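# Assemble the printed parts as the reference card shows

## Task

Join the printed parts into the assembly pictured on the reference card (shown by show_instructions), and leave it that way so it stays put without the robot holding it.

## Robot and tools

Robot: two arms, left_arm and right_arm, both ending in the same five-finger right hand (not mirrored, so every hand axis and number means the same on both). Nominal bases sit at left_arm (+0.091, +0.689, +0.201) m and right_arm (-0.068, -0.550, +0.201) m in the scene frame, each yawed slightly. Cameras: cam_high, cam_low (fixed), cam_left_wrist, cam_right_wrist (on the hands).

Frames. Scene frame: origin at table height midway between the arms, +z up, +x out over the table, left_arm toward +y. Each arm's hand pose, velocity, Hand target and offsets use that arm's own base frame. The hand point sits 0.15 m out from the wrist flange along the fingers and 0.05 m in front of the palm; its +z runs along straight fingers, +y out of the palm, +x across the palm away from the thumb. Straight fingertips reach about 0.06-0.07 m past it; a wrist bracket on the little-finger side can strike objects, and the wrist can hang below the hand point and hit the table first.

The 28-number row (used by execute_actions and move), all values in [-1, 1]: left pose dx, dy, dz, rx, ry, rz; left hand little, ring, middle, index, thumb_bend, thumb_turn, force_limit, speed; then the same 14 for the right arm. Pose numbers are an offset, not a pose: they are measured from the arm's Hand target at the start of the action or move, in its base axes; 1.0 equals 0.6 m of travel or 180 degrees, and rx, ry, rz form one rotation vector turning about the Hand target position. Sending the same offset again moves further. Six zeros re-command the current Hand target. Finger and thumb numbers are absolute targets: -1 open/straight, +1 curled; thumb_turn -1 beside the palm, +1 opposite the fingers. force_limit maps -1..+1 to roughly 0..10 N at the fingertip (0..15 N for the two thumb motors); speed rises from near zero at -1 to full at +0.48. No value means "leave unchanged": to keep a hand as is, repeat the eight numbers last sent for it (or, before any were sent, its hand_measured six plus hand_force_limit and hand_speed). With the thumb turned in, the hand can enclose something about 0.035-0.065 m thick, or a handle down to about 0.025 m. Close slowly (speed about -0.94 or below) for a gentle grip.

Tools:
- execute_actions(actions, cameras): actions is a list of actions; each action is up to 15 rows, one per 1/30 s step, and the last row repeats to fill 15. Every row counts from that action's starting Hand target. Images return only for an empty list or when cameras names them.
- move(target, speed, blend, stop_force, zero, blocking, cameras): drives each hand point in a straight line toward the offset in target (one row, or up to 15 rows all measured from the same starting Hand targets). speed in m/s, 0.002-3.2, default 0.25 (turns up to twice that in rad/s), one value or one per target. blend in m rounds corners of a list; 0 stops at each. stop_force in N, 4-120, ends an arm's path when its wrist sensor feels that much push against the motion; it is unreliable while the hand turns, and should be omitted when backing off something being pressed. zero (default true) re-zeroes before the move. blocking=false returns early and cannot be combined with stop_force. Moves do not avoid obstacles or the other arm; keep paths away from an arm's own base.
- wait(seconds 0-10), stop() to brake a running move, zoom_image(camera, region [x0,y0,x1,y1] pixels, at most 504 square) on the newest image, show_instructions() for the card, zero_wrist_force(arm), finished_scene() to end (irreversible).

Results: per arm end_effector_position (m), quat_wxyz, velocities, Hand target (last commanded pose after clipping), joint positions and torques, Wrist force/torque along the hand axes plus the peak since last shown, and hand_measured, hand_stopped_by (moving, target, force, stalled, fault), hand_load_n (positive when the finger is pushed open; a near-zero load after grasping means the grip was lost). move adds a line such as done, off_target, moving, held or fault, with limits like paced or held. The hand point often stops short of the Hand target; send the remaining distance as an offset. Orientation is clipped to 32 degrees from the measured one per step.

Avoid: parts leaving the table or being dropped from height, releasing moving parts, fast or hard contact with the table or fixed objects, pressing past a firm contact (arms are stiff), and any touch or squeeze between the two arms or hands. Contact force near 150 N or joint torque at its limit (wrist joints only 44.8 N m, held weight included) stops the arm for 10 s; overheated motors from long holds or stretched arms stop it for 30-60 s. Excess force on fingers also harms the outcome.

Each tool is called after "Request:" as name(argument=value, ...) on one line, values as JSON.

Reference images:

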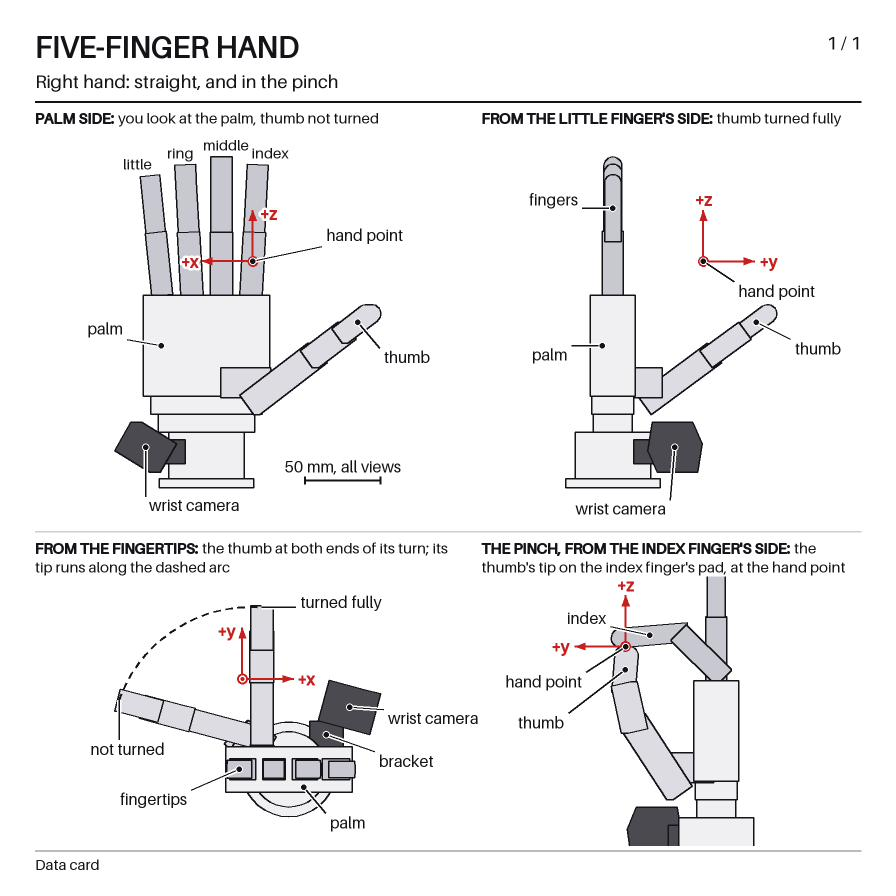

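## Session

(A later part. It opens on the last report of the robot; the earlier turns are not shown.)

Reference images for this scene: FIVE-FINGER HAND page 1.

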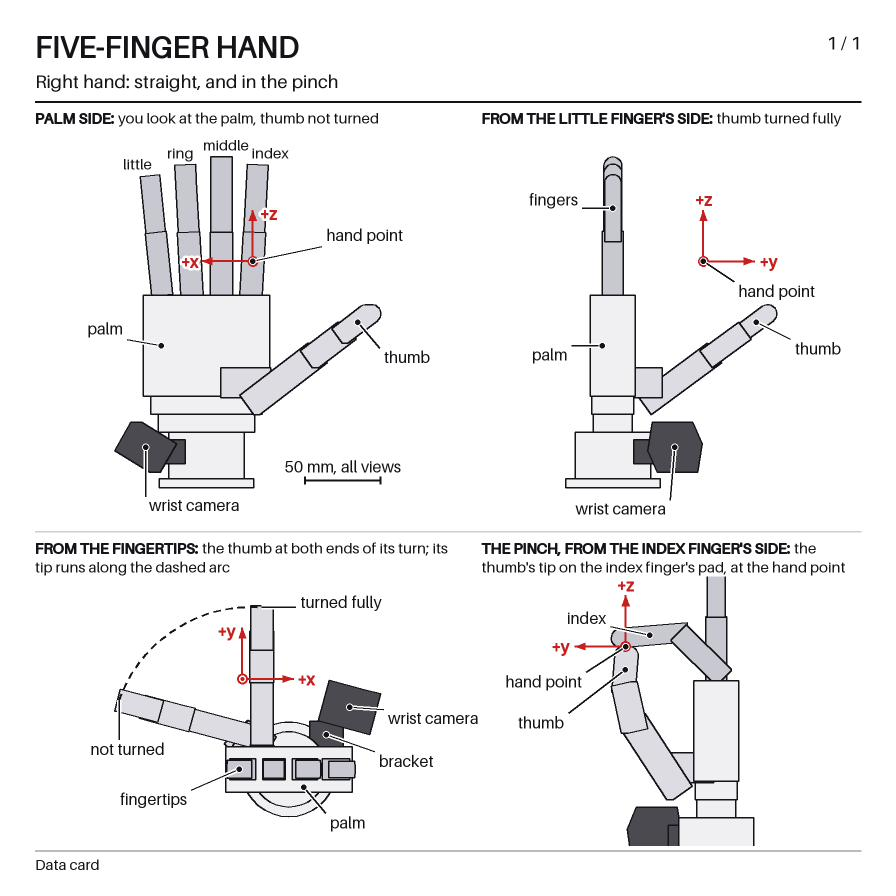

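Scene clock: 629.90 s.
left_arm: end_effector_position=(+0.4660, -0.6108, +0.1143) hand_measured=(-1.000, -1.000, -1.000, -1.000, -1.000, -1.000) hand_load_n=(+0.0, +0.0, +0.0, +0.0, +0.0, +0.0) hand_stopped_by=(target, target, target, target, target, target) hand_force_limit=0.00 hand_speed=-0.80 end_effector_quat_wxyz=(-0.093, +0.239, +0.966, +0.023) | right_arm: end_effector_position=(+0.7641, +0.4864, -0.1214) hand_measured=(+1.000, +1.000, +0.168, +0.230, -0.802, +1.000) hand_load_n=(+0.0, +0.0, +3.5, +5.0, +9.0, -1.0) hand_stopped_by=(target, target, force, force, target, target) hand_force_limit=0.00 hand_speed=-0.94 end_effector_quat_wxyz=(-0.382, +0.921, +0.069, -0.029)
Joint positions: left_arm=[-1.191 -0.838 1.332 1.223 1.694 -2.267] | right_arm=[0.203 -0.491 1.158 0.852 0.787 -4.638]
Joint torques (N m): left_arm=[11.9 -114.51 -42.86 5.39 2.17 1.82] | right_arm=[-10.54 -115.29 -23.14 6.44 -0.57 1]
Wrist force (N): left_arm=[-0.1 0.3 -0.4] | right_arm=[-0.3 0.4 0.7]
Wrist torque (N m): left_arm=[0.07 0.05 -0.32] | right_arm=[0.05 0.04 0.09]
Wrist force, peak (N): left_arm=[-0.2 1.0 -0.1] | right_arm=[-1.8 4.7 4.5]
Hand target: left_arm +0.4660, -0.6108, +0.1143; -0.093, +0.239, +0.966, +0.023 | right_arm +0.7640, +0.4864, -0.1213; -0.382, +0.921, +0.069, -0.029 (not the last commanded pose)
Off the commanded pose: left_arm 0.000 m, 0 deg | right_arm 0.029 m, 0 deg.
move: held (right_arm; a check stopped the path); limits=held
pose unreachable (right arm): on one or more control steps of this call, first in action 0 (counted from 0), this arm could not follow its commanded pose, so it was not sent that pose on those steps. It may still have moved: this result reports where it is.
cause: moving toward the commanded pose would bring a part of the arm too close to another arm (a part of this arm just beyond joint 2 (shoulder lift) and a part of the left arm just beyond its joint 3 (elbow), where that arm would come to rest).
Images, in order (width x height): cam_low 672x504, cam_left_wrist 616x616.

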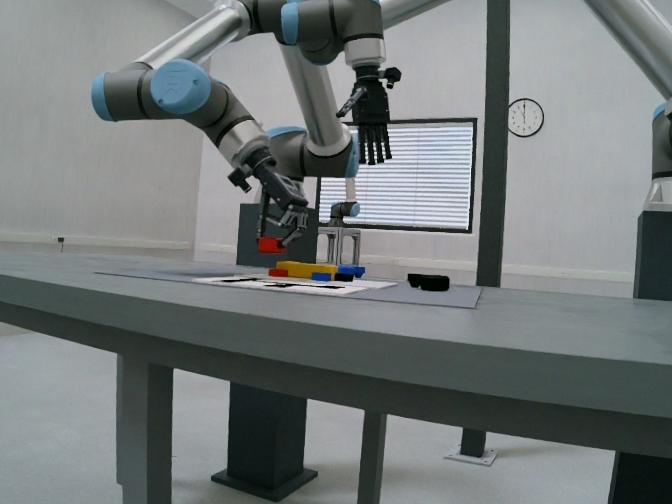

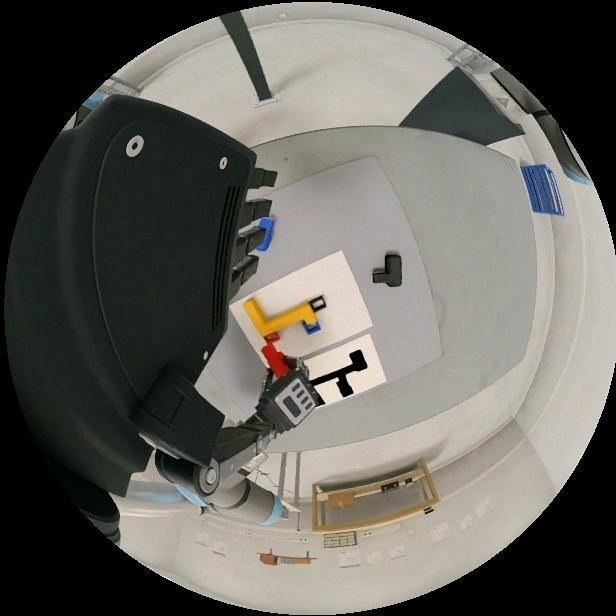

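Request:
move(target=[[0.0272,0.1732,0.0167,-0.041,-0.045,-0.1575,-1,-1,-1,-1,-1,-1,0,-0.8,0,0,0,0,0,0,1,1,0.4,0.4,-0.8,1,0,-0.94],[0.0272,0.1732,0.0167,-0.041,-0.045,-0.1575,-1,-1,-1,-1,-1,-1,0,-0.8,0,0,-0.0487,0,0,0,1,1,0.4,0.4,-0.8,1,0,-0.94]], speed=[0.25,0.08], cameras=["cam_left_wrist", "cam_low"])

Request:
zoom_image(camera="cam_left_wrist", region=[230, 270, 390, 430])

Request:
zoom_image(camera="cam_low", region=[230, 220, 370, 300])

Scene clock: 655.70 s.
left_arm: end_effector_position=(+0.4824, -0.5069, +0.1243) hand_measured=(-1.000, -1.000, -1.000, -1.000, -1.000, -1.000) hand_load_n=(+0.0, +0.0, +0.0, -0.5, +0.0, +0.0) hand_stopped_by=(target, target, target, target, target, target) hand_force_limit=0.00 hand_speed=-0.80 end_effector_quat_wxyz=(-0.001, +0.472, +0.882, +0.000) | right_arm: end_effector_position=(+0.7642, +0.4865, -0.1507) hand_measured=(+1.000, +1.000, +0.168, +0.230, -0.802, +1.000) hand_load_n=(+0.0, +0.0, +3.5, +5.0, +9.5, -1.0) hand_stopped_by=(target, target, force, force, target, target) hand_force_limit=0.00 hand_speed=-0.94 end_effector_quat_wxyz=(-0.382, +0.921, +0.069, -0.029)
Joint positions: left_arm=[-1.158 -1.076 1.689 0.96 1.572 -1.746] | right_arm=[0.204 -0.458 1.151 0.826 0.787 -4.638]
Joint torques (N m): left_arm=[-8.16 -61.02 -26.81 1.73 2.1 1.65] | right_arm=[7.07 -116.74 -23.2 8.73 -2.93 -0.39]
Wrist force (N): left_arm=[0.0 0.2 -0.1] | right_arm=[-0.4 0.6 0.6]
Wrist torque (N m): left_arm=[0.02 -0.06 -0.30] | right_arm=[0.10 0.06 0.10]
Wrist force, peak (N): left_arm=[1.0 1.4 -0.1] | right_arm=[-0.1 1.0 1.4]
Hand target: left_arm +0.4824, -0.5069, +0.1243; -0.001, +0.472, +0.882, +0.000 | right_arm +0.7640, +0.4864, -0.1506; -0.382, +0.921, +0.069, -0.029
Off the commanded pose: left_arm 0.000 m, 0 deg | right_arm 0.000 m, 0 deg.
move: done
Images, in order (width x height): cam_low 672x504, cam_left_wrist 616x616.

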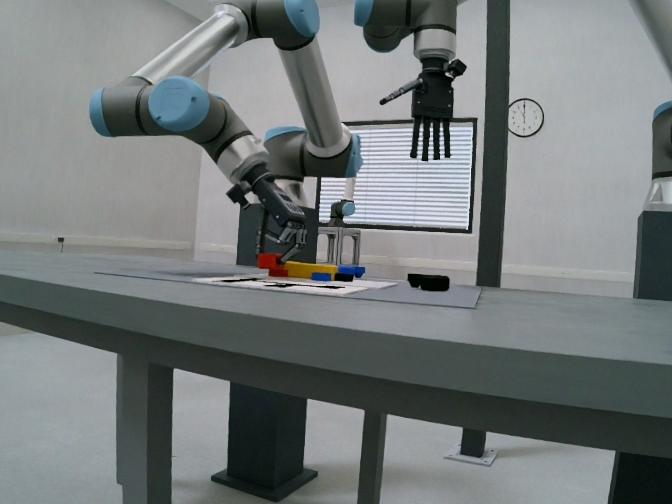

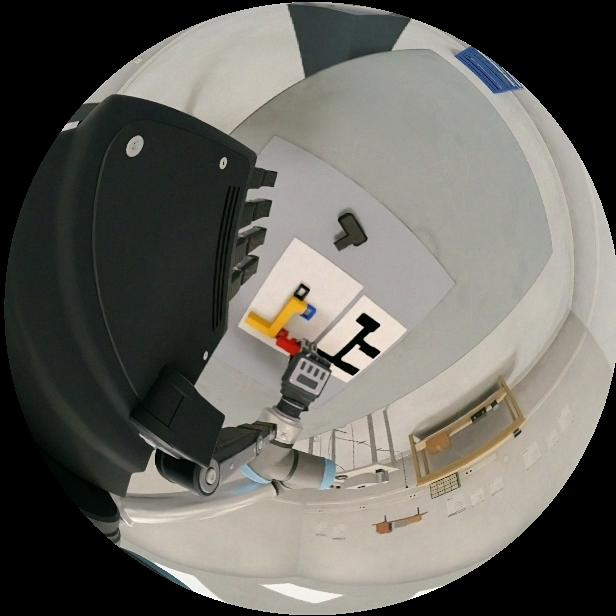

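Scaled by 3.150 from the camera's 616x616 image, which has a finer 880x880 frame.

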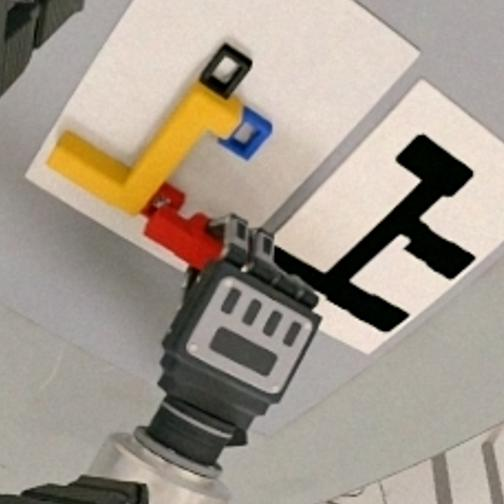

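Scaled by 3.600 from the camera's 672x504 image, which has a finer 960x720 frame.

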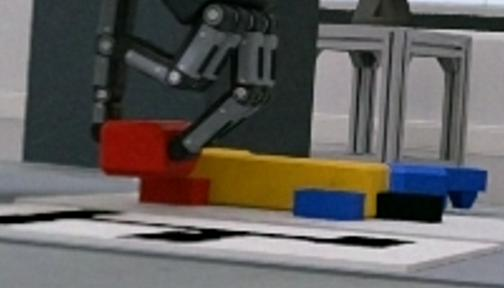

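Request:
zoom_image(camera="cam_left_wrist", region=[240, 310, 320, 390])

Request:
zoom_image(camera="cam_low", region=[250, 245, 320, 290])

Request:
zoom_image(camera="cam_right_wrist", region=[220, 200, 460, 440])

Scaled by 6.300 from the camera's 616x616 image, which has a finer 880x880 frame.

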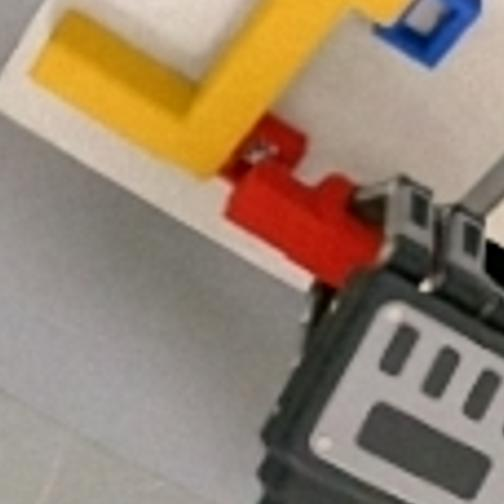

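Scaled by 7.200 from the camera's 672x504 image, which has a finer 960x720 frame.

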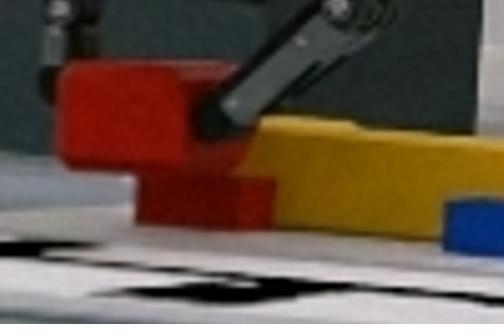

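This scene's latest camera images include none from cam_right_wrist. They are from: cam_low, cam_left_wrist. cam_right_wrist's image comes with the result of a call that names it in "cameras".

Request:
move(target=[0.006,-0.1167,-0.2,0,0,0,-1,-1,-1,-1,-1,-1,0,-0.8,0,0,0,0,0,0,1,1,0.4,0.4,-0.8,1,0,-0.94], speed=0.2, cameras=["cam_left_wrist", "cam_low", "cam_right_wrist"])

Request:
zoom_image(camera="cam_left_wrist", region=[230, 280, 350, 400])

Scene clock: 691.30 s.
left_arm: end_effector_position=(+0.4859, -0.5770, +0.0043) hand_measured=(-1.000, -1.000, -1.000, -1.000, -1.000, -1.000) hand_load_n=(+0.0, +0.0, +0.0, +0.0, -0.5, +0.0) hand_stopped_by=(target, target, target, target, target, target) hand_force_limit=0.00 hand_speed=-0.80 end_effector_quat_wxyz=(-0.001, +0.472, +0.882, +0.000) | right_arm: end_effector_position=(+0.7640, +0.4864, -0.1506) hand_measured=(+1.000, +1.000, +0.168, +0.230, -0.802, +1.000) hand_load_n=(+0.0, +0.0, +3.5, +5.0, +9.5, -1.0) hand_stopped_by=(target, target, force, force, target, target) hand_force_limit=0.00 hand_speed=-0.94 end_effector_quat_wxyz=(-0.382, +0.921, +0.069, -0.029)
Joint positions: left_arm=[-1.193 -0.877 1.606 0.844 1.572 -1.782] | right_arm=[0.204 -0.459 1.151 0.826 0.787 -4.638]
Joint torques (N m): left_arm=[9.67 -86.68 -21.78 4.36 1.63 1.72] | right_arm=[6.91 -118.09 -21.74 8.24 -3.07 0.07]
Wrist force (N): left_arm=[-0.2 0.9 0.0] | right_arm=[-0.6 0.5 0.3]
Wrist torque (N m): left_arm=[0.13 -0.03 0.05] | right_arm=[0.11 0.10 0.08]
Wrist force, peak (N): left_arm=[1.1 1.1 -2.3] | right_arm=[-0.7 0.8 0.7]
Hand target: left_arm +0.4860, -0.5769, +0.0043; -0.001, +0.472, +0.882, +0.000 | right_arm +0.7640, +0.4864, -0.1506; -0.382, +0.921, +0.069, -0.029
Off the commanded pose: left_arm 0.000 m, 0 deg | right_arm 0.000 m, 0 deg.
move: done
Images, in order (width x height): cam_low 672x504, cam_left_wrist 616x616, cam_right_wrist 616x616.

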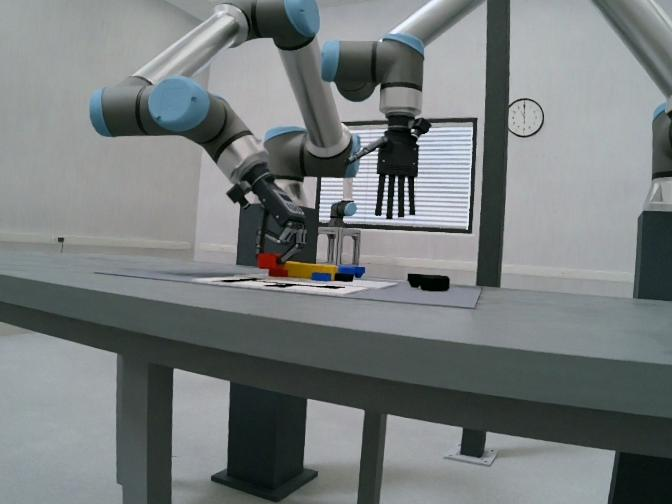

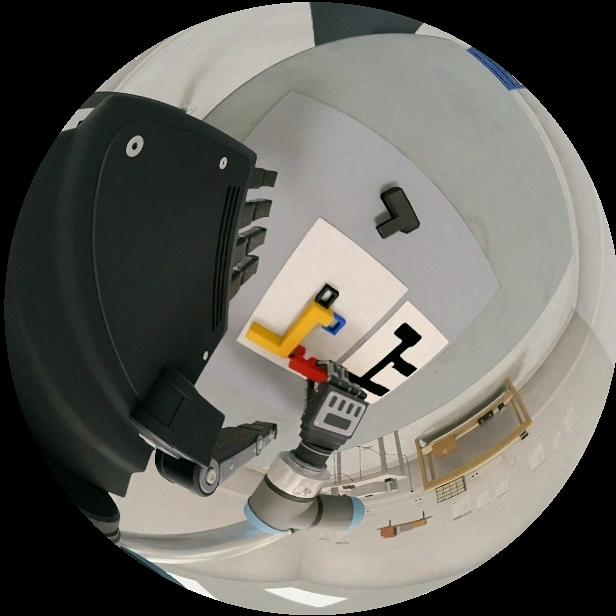

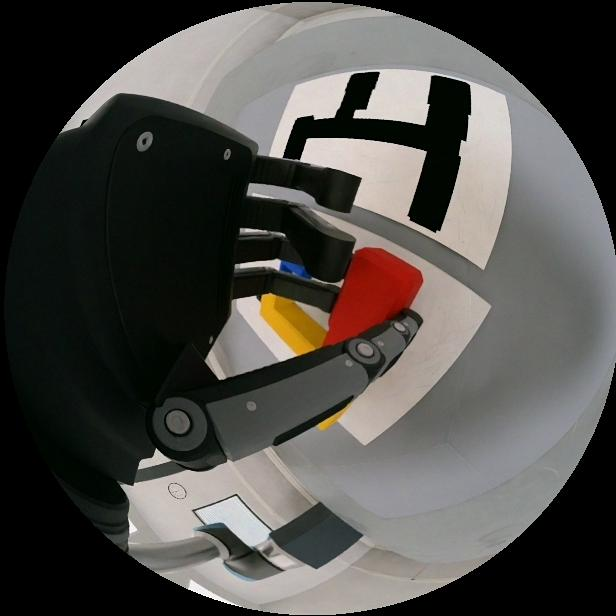

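Scaled by 4.200 from the camera's 616x616 image, which has a finer 880x880 frame.

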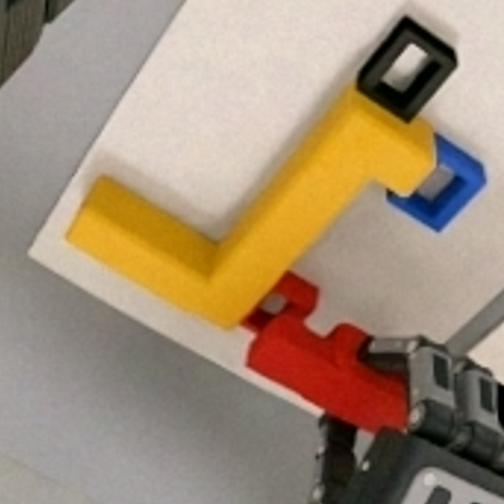

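Request:
zoom_image(camera="cam_left_wrist", region=[270, 330, 330, 390])

Request:
zoom_image(camera="cam_right_wrist", region=[250, 240, 450, 440])

Scaled by 8.400 from the camera's 616x616 image, which has a finer 880x880 frame.

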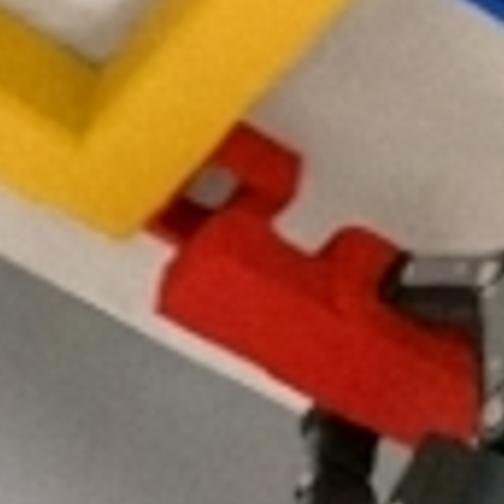

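Scaled by 2.520 from the camera's 616x616 image, which has a finer 880x880 frame.

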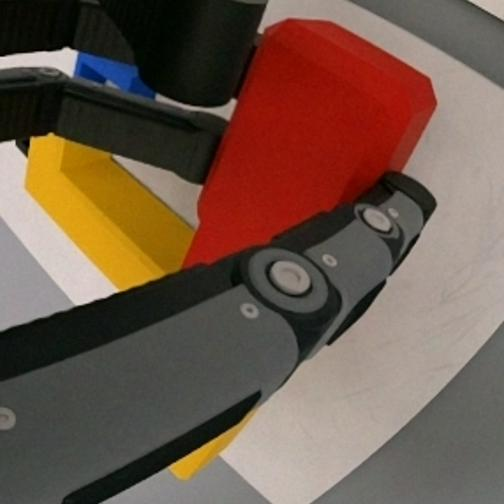

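Request:
move(target=[[0,0,0,0,0,0,-1,-1,-1,-1,-1,-1,0,-0.8,-0.0197,0.0016,0,0,0,0,1,1,0.4,0.4,-0.8,1,0,-0.94],[0,0,0,0,0,0,-1,-1,-1,-1,-1,-1,0,-0.8,-0.0197,0.0016,-0.01,0,0,0,1,1,0.4,0.4,-0.8,1,0,-0.94]], speed=0.04, stop_force=7, cameras=["cam_left_wrist", "cam_low", "cam_right_wrist"])

Request:
zoom_image(camera="cam_left_wrist", region=[265, 325, 335, 395])

Request:
zoom_image(camera="cam_low", region=[250, 245, 320, 290])

Request:
zoom_image(camera="cam_right_wrist", region=[250, 240, 450, 440])

Scene clock: 791.23 s.
left_arm: end_effector_position=(+0.4860, -0.5769, +0.0043) hand_measured=(-1.000, -1.000, -1.000, -1.000, -1.000, -1.000) hand_load_n=(+0.0, +0.0, -0.5, +0.0, +0.0, +0.0) hand_stopped_by=(target, target, target, target, target, target) hand_force_limit=0.00 hand_speed=-0.80 end_effector_quat_wxyz=(-0.001, +0.472, +0.882, +0.000) | right_arm: end_effector_position=(+0.7522, +0.4874, -0.1566) hand_measured=(+1.000, +1.000, +0.168, +0.230, -0.802, +1.000) hand_load_n=(+0.0, +0.0, +4.0, +3.5, +8.5, -2.5) hand_stopped_by=(target, target, force, force, target, target) hand_force_limit=0.00 hand_speed=-0.94 end_effector_quat_wxyz=(-0.382, +0.921, +0.069, -0.029)
Joint positions: left_arm=[-1.193 -0.877 1.606 0.844 1.572 -1.782] | right_arm=[0.207 -0.467 1.182 0.799 0.787 -4.632]
Joint torques (N m): left_arm=[11.21 -74.79 -20.7 1.51 -2.17 1.97] | right_arm=[-12.12 -115.51 -18.61 9 0.92 -2.94]
Wrist force (N): left_arm=[-0.1 0.5 0.2] | right_arm=[1.8 -0.3 0.0]
Wrist torque (N m): left_arm=[0.06 -0.04 0.04] | right_arm=[0.10 0.06 -0.18]
Wrist force, peak (N): left_arm=[0.0 1.0 0.4] | right_arm=[4.5 -4.1 -0.5]
Hand target: left_arm +0.4860, -0.5769, +0.0043; -0.001, +0.472, +0.882, +0.000 | right_arm +0.7522, +0.4874, -0.1566; -0.382, +0.921, +0.069, -0.029
Off the commanded pose: left_arm 0.000 m, 0 deg | right_arm 0.000 m, 0 deg.
move: done
Images, in order (width x height): cam_low 672x504, cam_left_wrist 616x616, cam_right_wrist 616x616.

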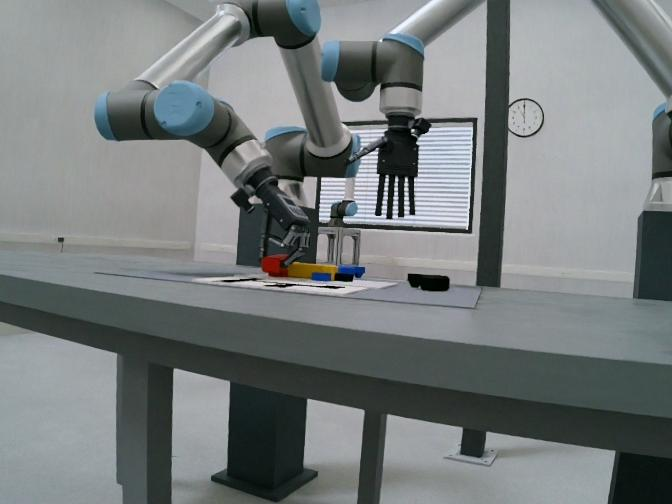

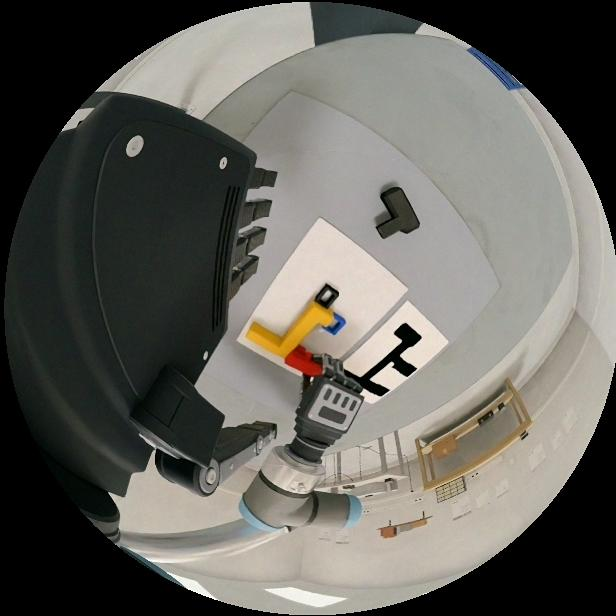

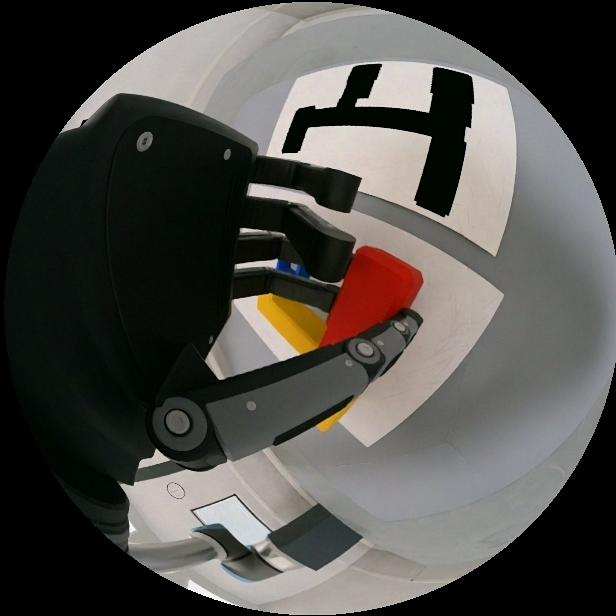

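Scaled by 7.200 from the camera's 616x616 image, which has a finer 880x880 frame.

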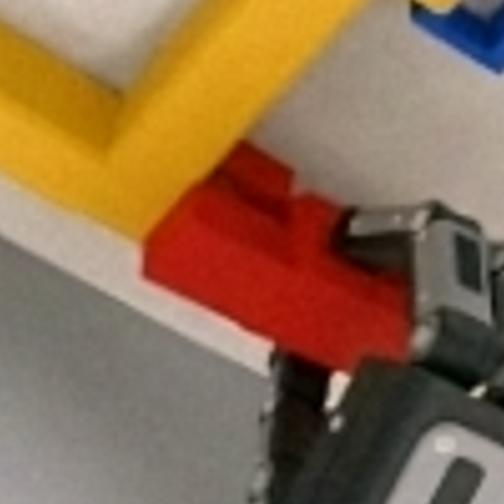

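Scaled by 7.200 from the camera's 672x504 image, which has a finer 960x720 frame.

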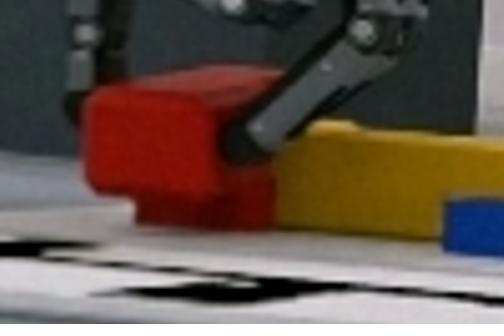

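Scaled by 2.520 from the camera's 616x616 image, which has a finer 880x880 frame.

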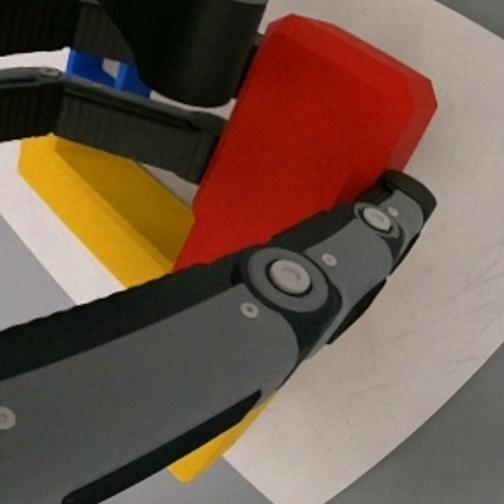

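Request:
zoom_image(camera="cam_left_wrist", region=[280, 335, 320, 375])

Request:
zoom_image(camera="cam_low", region=[255, 250, 300, 285])

Scaled by 12.600 from the camera's 616x616 image, which has a finer 880x880 frame.

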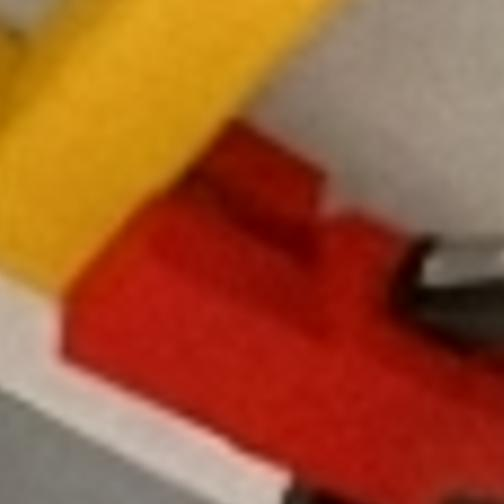

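Scaled by 11.200 from the camera's 672x504 image, which has a finer 960x720 frame.

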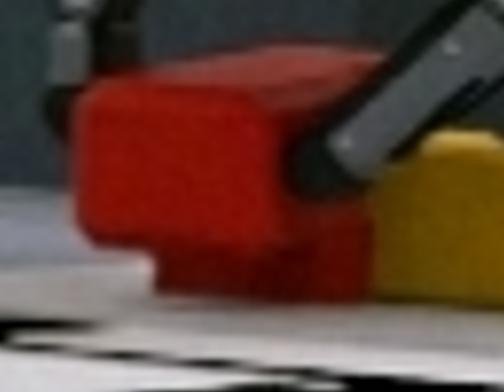

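Request:
move(target=[[0,0,0,0,0,0,-1,-1,-1,-1,-1,-1,0,-0.8,0.0017,0.0003,0,0,0,0,1,1,0.4,0.4,-0.8,1,0,-0.94],[0,0,0,0,0,0,-1,-1,-1,-1,-1,-1,0,-0.8,0.0017,0.0003,-0.0233,0,0,0,1,1,0.4,0.4,-0.8,1,0,-0.94]], speed=0.015, stop_force=5, cameras=["cam_left_wrist", "cam_low"])

Request:
zoom_image(camera="cam_left_wrist", region=[275, 330, 325, 380])

Request:
zoom_image(camera="cam_low", region=[250, 245, 320, 290])

Scene clock: 878.67 s.
left_arm: end_effector_position=(+0.4860, -0.5769, +0.0043) hand_measured=(-1.000, -1.000, -1.000, -1.000, -1.000, -1.000) hand_load_n=(+0.0, +0.0, +0.0, +0.0, +0.0, +0.0) hand_stopped_by=(target, target, target, target, target, target) hand_force_limit=0.00 hand_speed=-0.80 end_effector_quat_wxyz=(-0.001, +0.472, +0.882, +0.000) | right_arm: end_effector_position=(+0.7532, +0.4876, -0.1638) hand_measured=(+1.000, +1.000, +0.168, +0.230, -0.802, +1.000) hand_load_n=(+0.0, +0.0, +3.5, +4.0, +8.5, -0.5) hand_stopped_by=(target, target, force, force, target, target) hand_force_limit=0.00 hand_speed=-0.94 end_effector_quat_wxyz=(-0.382, +0.921, +0.069, -0.029)
Joint positions: left_arm=[-1.193 -0.877 1.606 0.844 1.572 -1.782] | right_arm=[0.207 -0.457 1.176 0.795 0.787 -4.632]
Joint torques (N m): left_arm=[11.71 -73.97 -21.5 1.53 -2.31 1.99] | right_arm=[-15.55 -119.07 -20.31 8.28 -0.82 -2.59]
Wrist force (N): left_arm=[-0.2 0.4 0.1] | right_arm=[-0.5 0.6 0.4]
Wrist torque (N m): left_arm=[0.06 -0.03 0.04] | right_arm=[0.11 0.06 -0.10]
Wrist force, peak (N): left_arm=[0.2 1.0 0.4] | right_arm=[1.6 -5.9 -3.2]
Hand target: left_arm +0.4860, -0.5769, +0.0043; -0.001, +0.472, +0.882, +0.000 | right_arm +0.7532, +0.4876, -0.1638; -0.382, +0.921, +0.069, -0.029 (not the last commanded pose)
Off the commanded pose: left_arm 0.000 m, 0 deg | right_arm 0.007 m, 0 deg.
move: contact (right_arm); path passed 1 of 2 targets
Images, in order (width x height): cam_low 672x504, cam_left_wrist 616x616.

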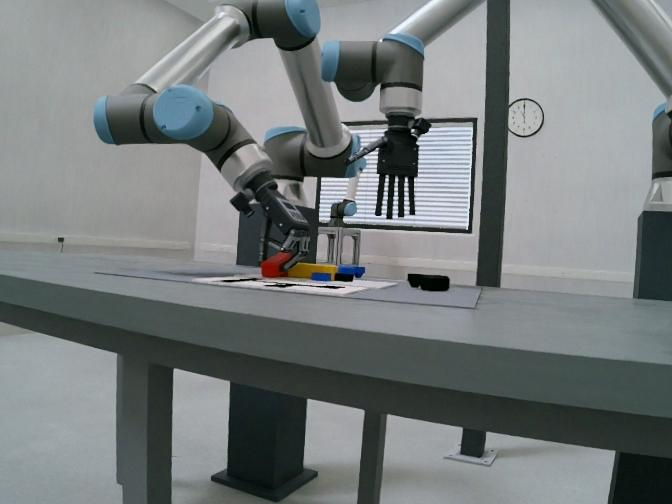

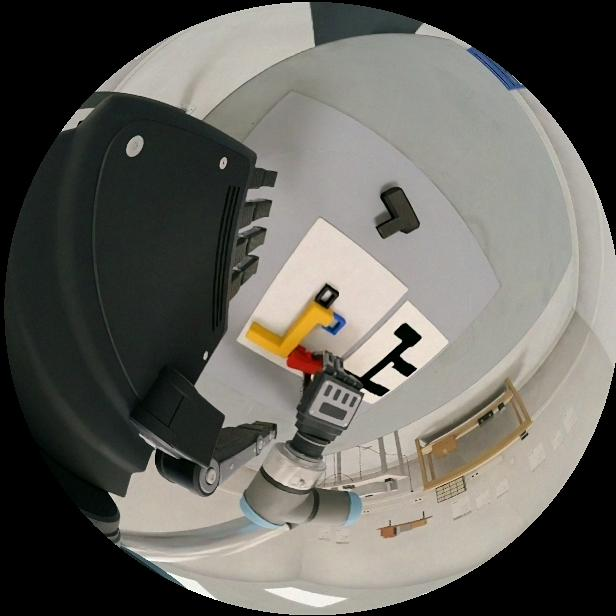

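Scaled by 10.080 from the camera's 616x616 image, which has a finer 880x880 frame.

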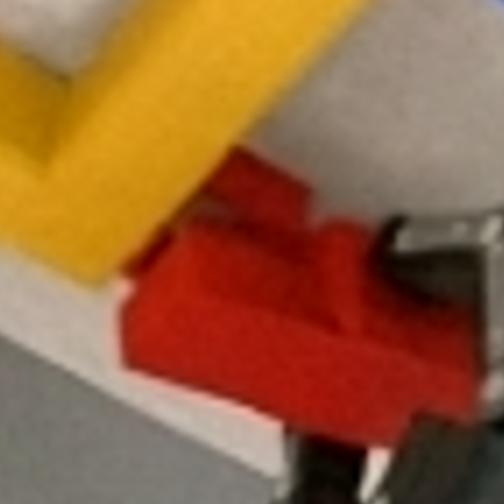

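Scaled by 7.200 from the camera's 672x504 image, which has a finer 960x720 frame.

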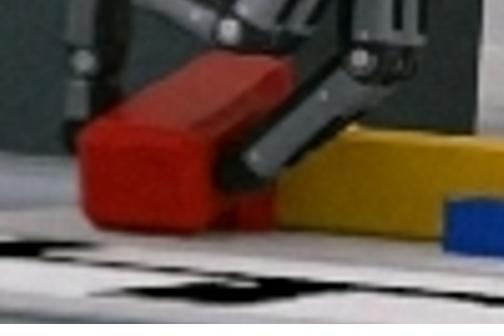

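Request:
move(target=[0,0,0,0,0,0,-1,-1,-1,-1,-1,-1,0,-0.8,0,0,0.25,0,0,0,1,1,0.4,0.4,-0.8,1,0,-0.94], speed=0.12, cameras=["cam_left_wrist", "cam_low"])

Request:
zoom_image(camera="cam_left_wrist", region=[260, 340, 380, 460])

Request:
zoom_image(camera="cam_low", region=[245, 190, 375, 290])

Scene clock: 927.07 s.
left_arm: end_effector_position=(+0.4860, -0.5769, +0.0043) hand_measured=(-1.000, -1.000, -1.000, -1.000, -1.000, -1.000) hand_load_n=(+0.0, +0.0, +0.0, +0.0, +0.0, +0.0) hand_stopped_by=(target, target, target, target, target, target) hand_force_limit=0.00 hand_speed=-0.80 end_effector_quat_wxyz=(-0.001, +0.472, +0.882, +0.000) | right_arm: end_effector_position=(+0.7533, +0.4876, -0.0136) hand_measured=(+1.000, +1.000, +0.168, +0.230, -0.802, +1.000) hand_load_n=(+0.0, +0.0, +3.5, +4.0, +8.5, -0.5) hand_stopped_by=(target, target, force, force, target, target) hand_force_limit=0.00 hand_speed=-0.94 end_effector_quat_wxyz=(-0.382, +0.921, +0.069, -0.029) end_effector_velocity=(+0.000, +0.001, -0.003) end_effector_angular_velocity=(+0.001, -0.002, +0.002)
Joint positions: left_arm=[-1.193 -0.877 1.606 0.844 1.572 -1.782] | right_arm=[0.207 -0.617 1.191 0.94 0.787 -4.632]
Joint velocities: left_arm=[within noise] | right_arm=[0.001 0.003 0 -0.005 -0.001 -0.001]
Joint torques (N m): left_arm=[11.61 -75.67 -20.92 1.56 -2.19 1.53] | right_arm=[4.3 -81.48 -25.69 -0.95 -1.33 -0.68]
Wrist force (N): left_arm=[0.0 0.4 0.1] | right_arm=[-0.8 0.5 0.1]
Wrist torque (N m): left_arm=[0.05 -0.06 0.05] | right_arm=[0.13 0.10 -0.11]
Wrist force, peak (N): left_arm=[-0.3 1.0 -0.1] | right_arm=[-0.6 1.7 1.4]
Hand target: left_arm +0.4860, -0.5769, +0.0043; -0.001, +0.472, +0.882, +0.000 | right_arm +0.7532, +0.4876, -0.0138; -0.382, +0.921, +0.069, -0.029
Off the commanded pose: left_arm 0.000 m, 0 deg | right_arm 0.000 m, 0 deg.
move: done
Images, in order (width x height): cam_low 672x504, cam_left_wrist 616x616.

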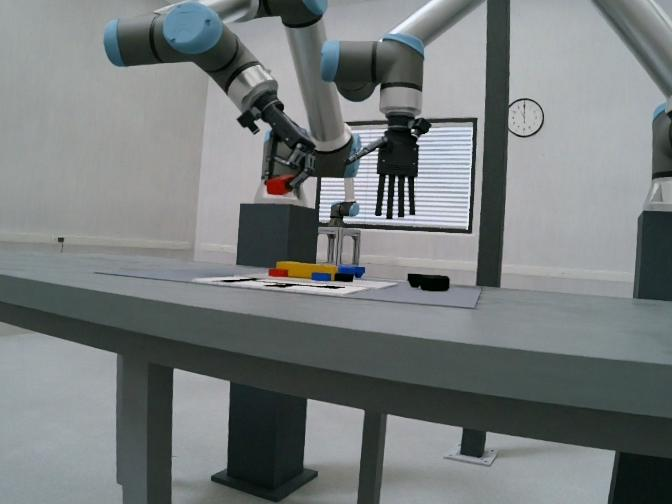

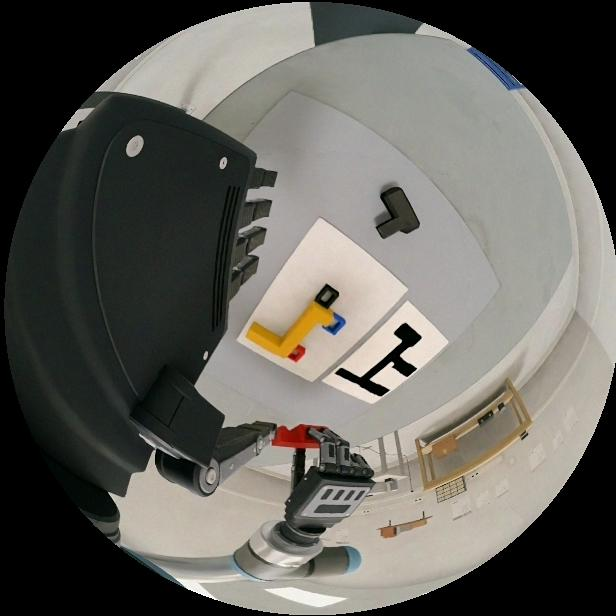

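Scaled by 4.200 from the camera's 616x616 image, which has a finer 880x880 frame.

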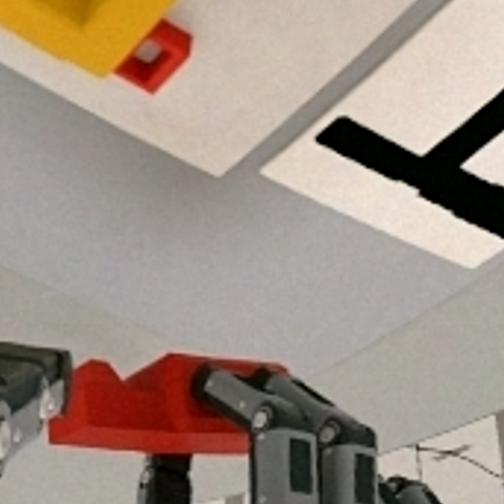

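Scaled by 3.877 from the camera's 672x504 image, which has a finer 960x720 frame.

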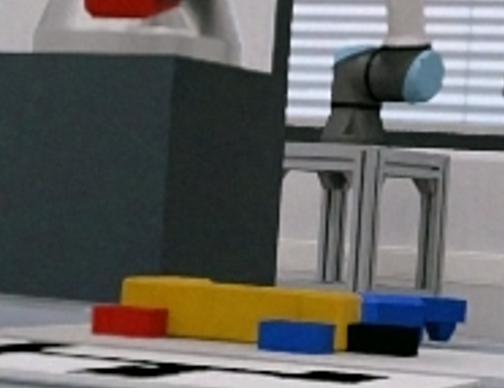

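Request:
zoom_image(camera="cam_left_wrist", region=[268, 412, 338, 462])

Request:
zoom_image(camera="cam_left_wrist", region=[270, 330, 330, 380])

Request:
zoom_image(camera="cam_low", region=[250, 160, 320, 210])

Scaled by 7.200 from the camera's 616x616 image, which has a finer 880x880 frame.

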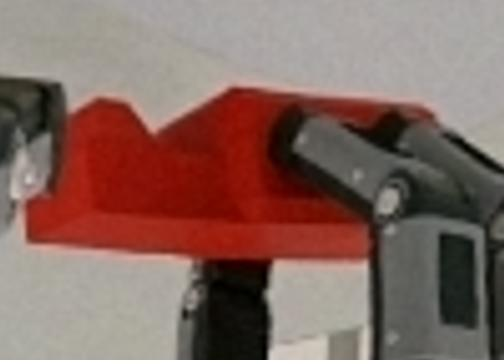

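Scaled by 8.400 from the camera's 616x616 image, which has a finer 880x880 frame.

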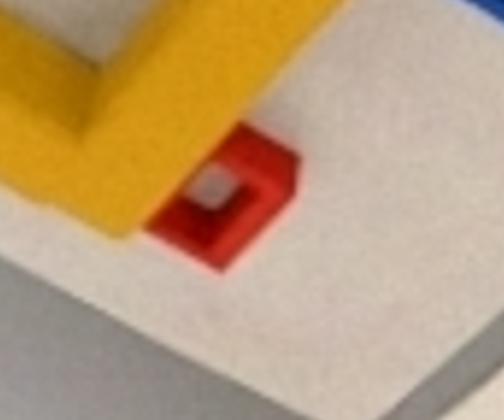

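Scaled by 7.200 from the camera's 672x504 image, which has a finer 960x720 frame.

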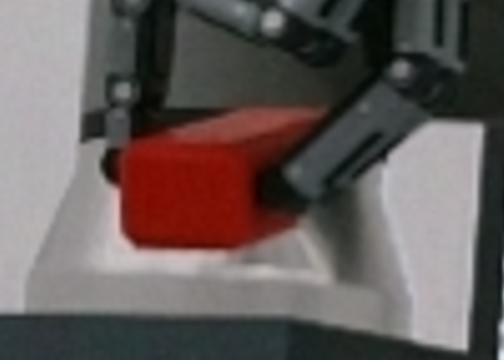

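Request:
move(target=[0,0,0,0,0,0,-1,-1,-1,-1,-1,-1,0,-0.8,0.0667,0.0333,0,0,0,0,1,1,0.4,0.4,-0.8,1,0,-0.94], speed=0.12, cameras=["cam_left_wrist", "cam_low"])

Request:
zoom_image(camera="cam_left_wrist", region=[290, 400, 360, 450])

Request:
zoom_image(camera="cam_low", region=[250, 150, 330, 210])

Scene clock: 975.17 s.
left_arm: end_effector_position=(+0.4860, -0.5769, +0.0043) hand_measured=(-1.000, -1.000, -1.000, -1.000, -1.000, -1.000) hand_load_n=(+0.0, +0.0, +0.0, +0.0, +0.0, +0.0) hand_stopped_by=(target, target, target, target, target, target) hand_force_limit=0.00 hand_speed=-0.80 end_effector_quat_wxyz=(-0.001, +0.472, +0.882, +0.000) | right_arm: end_effector_position=(+0.7931, +0.5076, -0.0139) hand_measured=(+1.000, +1.000, +0.168, +0.230, -0.802, +1.000) hand_load_n=(+0.0, +0.0, +3.5, +4.0, +8.5, -0.5) hand_stopped_by=(target, target, force, force, target, target) hand_force_limit=0.00 hand_speed=-0.94 end_effector_quat_wxyz=(-0.382, +0.921, +0.069, -0.029)
Joint positions: left_arm=[-1.193 -0.877 1.606 0.844 1.572 -1.782] | right_arm=[0.22 -0.547 1.046 1.003 0.788 -4.614]
Joint torques (N m): left_arm=[10.38 -74.79 -21.1 1.76 -2.13 1.7] | right_arm=[-12.55 -115.32 -37.39 -1.03 0.67 -2.86]
Wrist force (N): left_arm=[-0.1 0.8 0.3] | right_arm=[-0.3 0.7 0.4]
Wrist torque (N m): left_arm=[0.09 -0.05 0.05] | right_arm=[0.13 0.05 -0.18]
Wrist force, peak (N): left_arm=[0.2 1.0 0.0] | right_arm=[-1.8 1.0 -0.1]
Hand target: left_arm +0.4860, -0.5769, +0.0043; -0.001, +0.472, +0.882, +0.000 | right_arm +0.7933, +0.5076, -0.0138; -0.382, +0.921, +0.069, -0.029
Off the commanded pose: left_arm 0.000 m, 0 deg | right_arm 0.000 m, 0 deg.
move: done
Images, in order (width x height): cam_low 672x504, cam_left_wrist 616x616.

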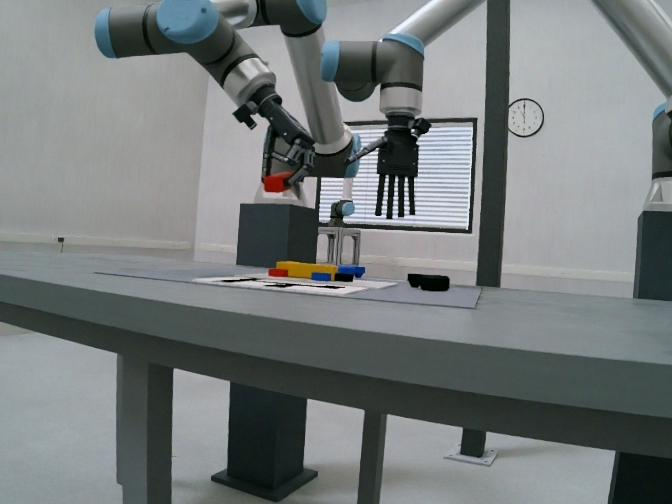

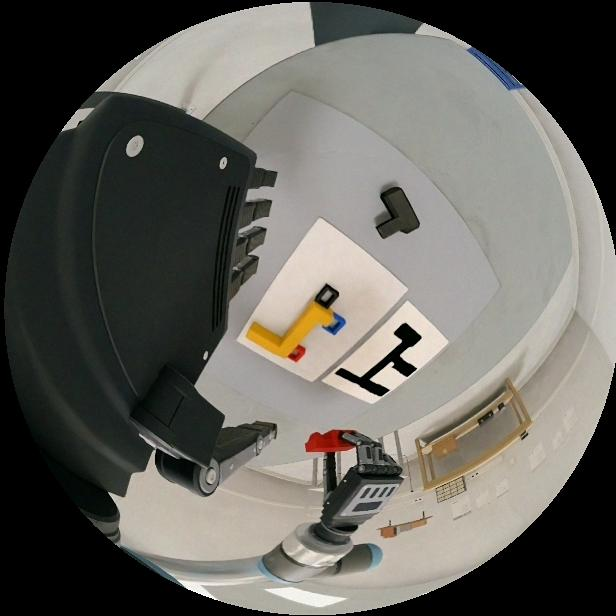

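Scaled by 7.200 from the camera's 616x616 image, which has a finer 880x880 frame.

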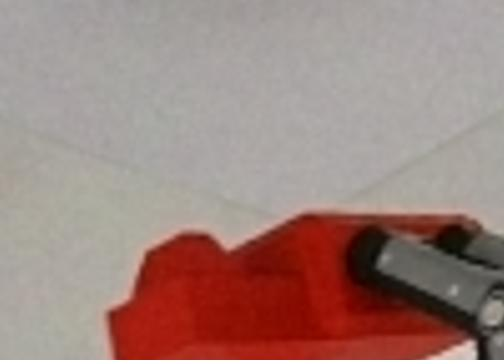

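Scaled by 6.300 from the camera's 672x504 image, which has a finer 960x720 frame.

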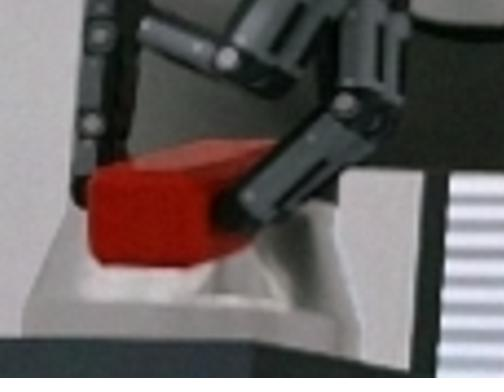

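Request:
zoom_image(camera="cam_left_wrist", region=[296, 420, 346, 460])

Scaled by 10.080 from the camera's 616x616 image, which has a finer 880x880 frame.

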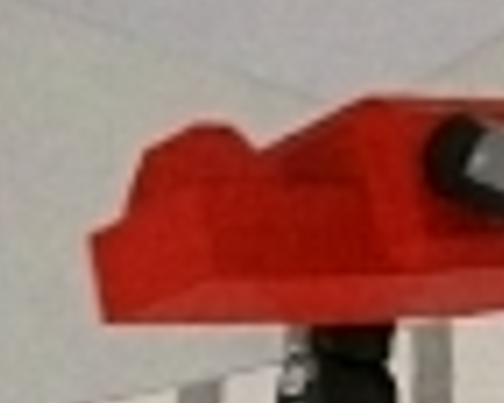

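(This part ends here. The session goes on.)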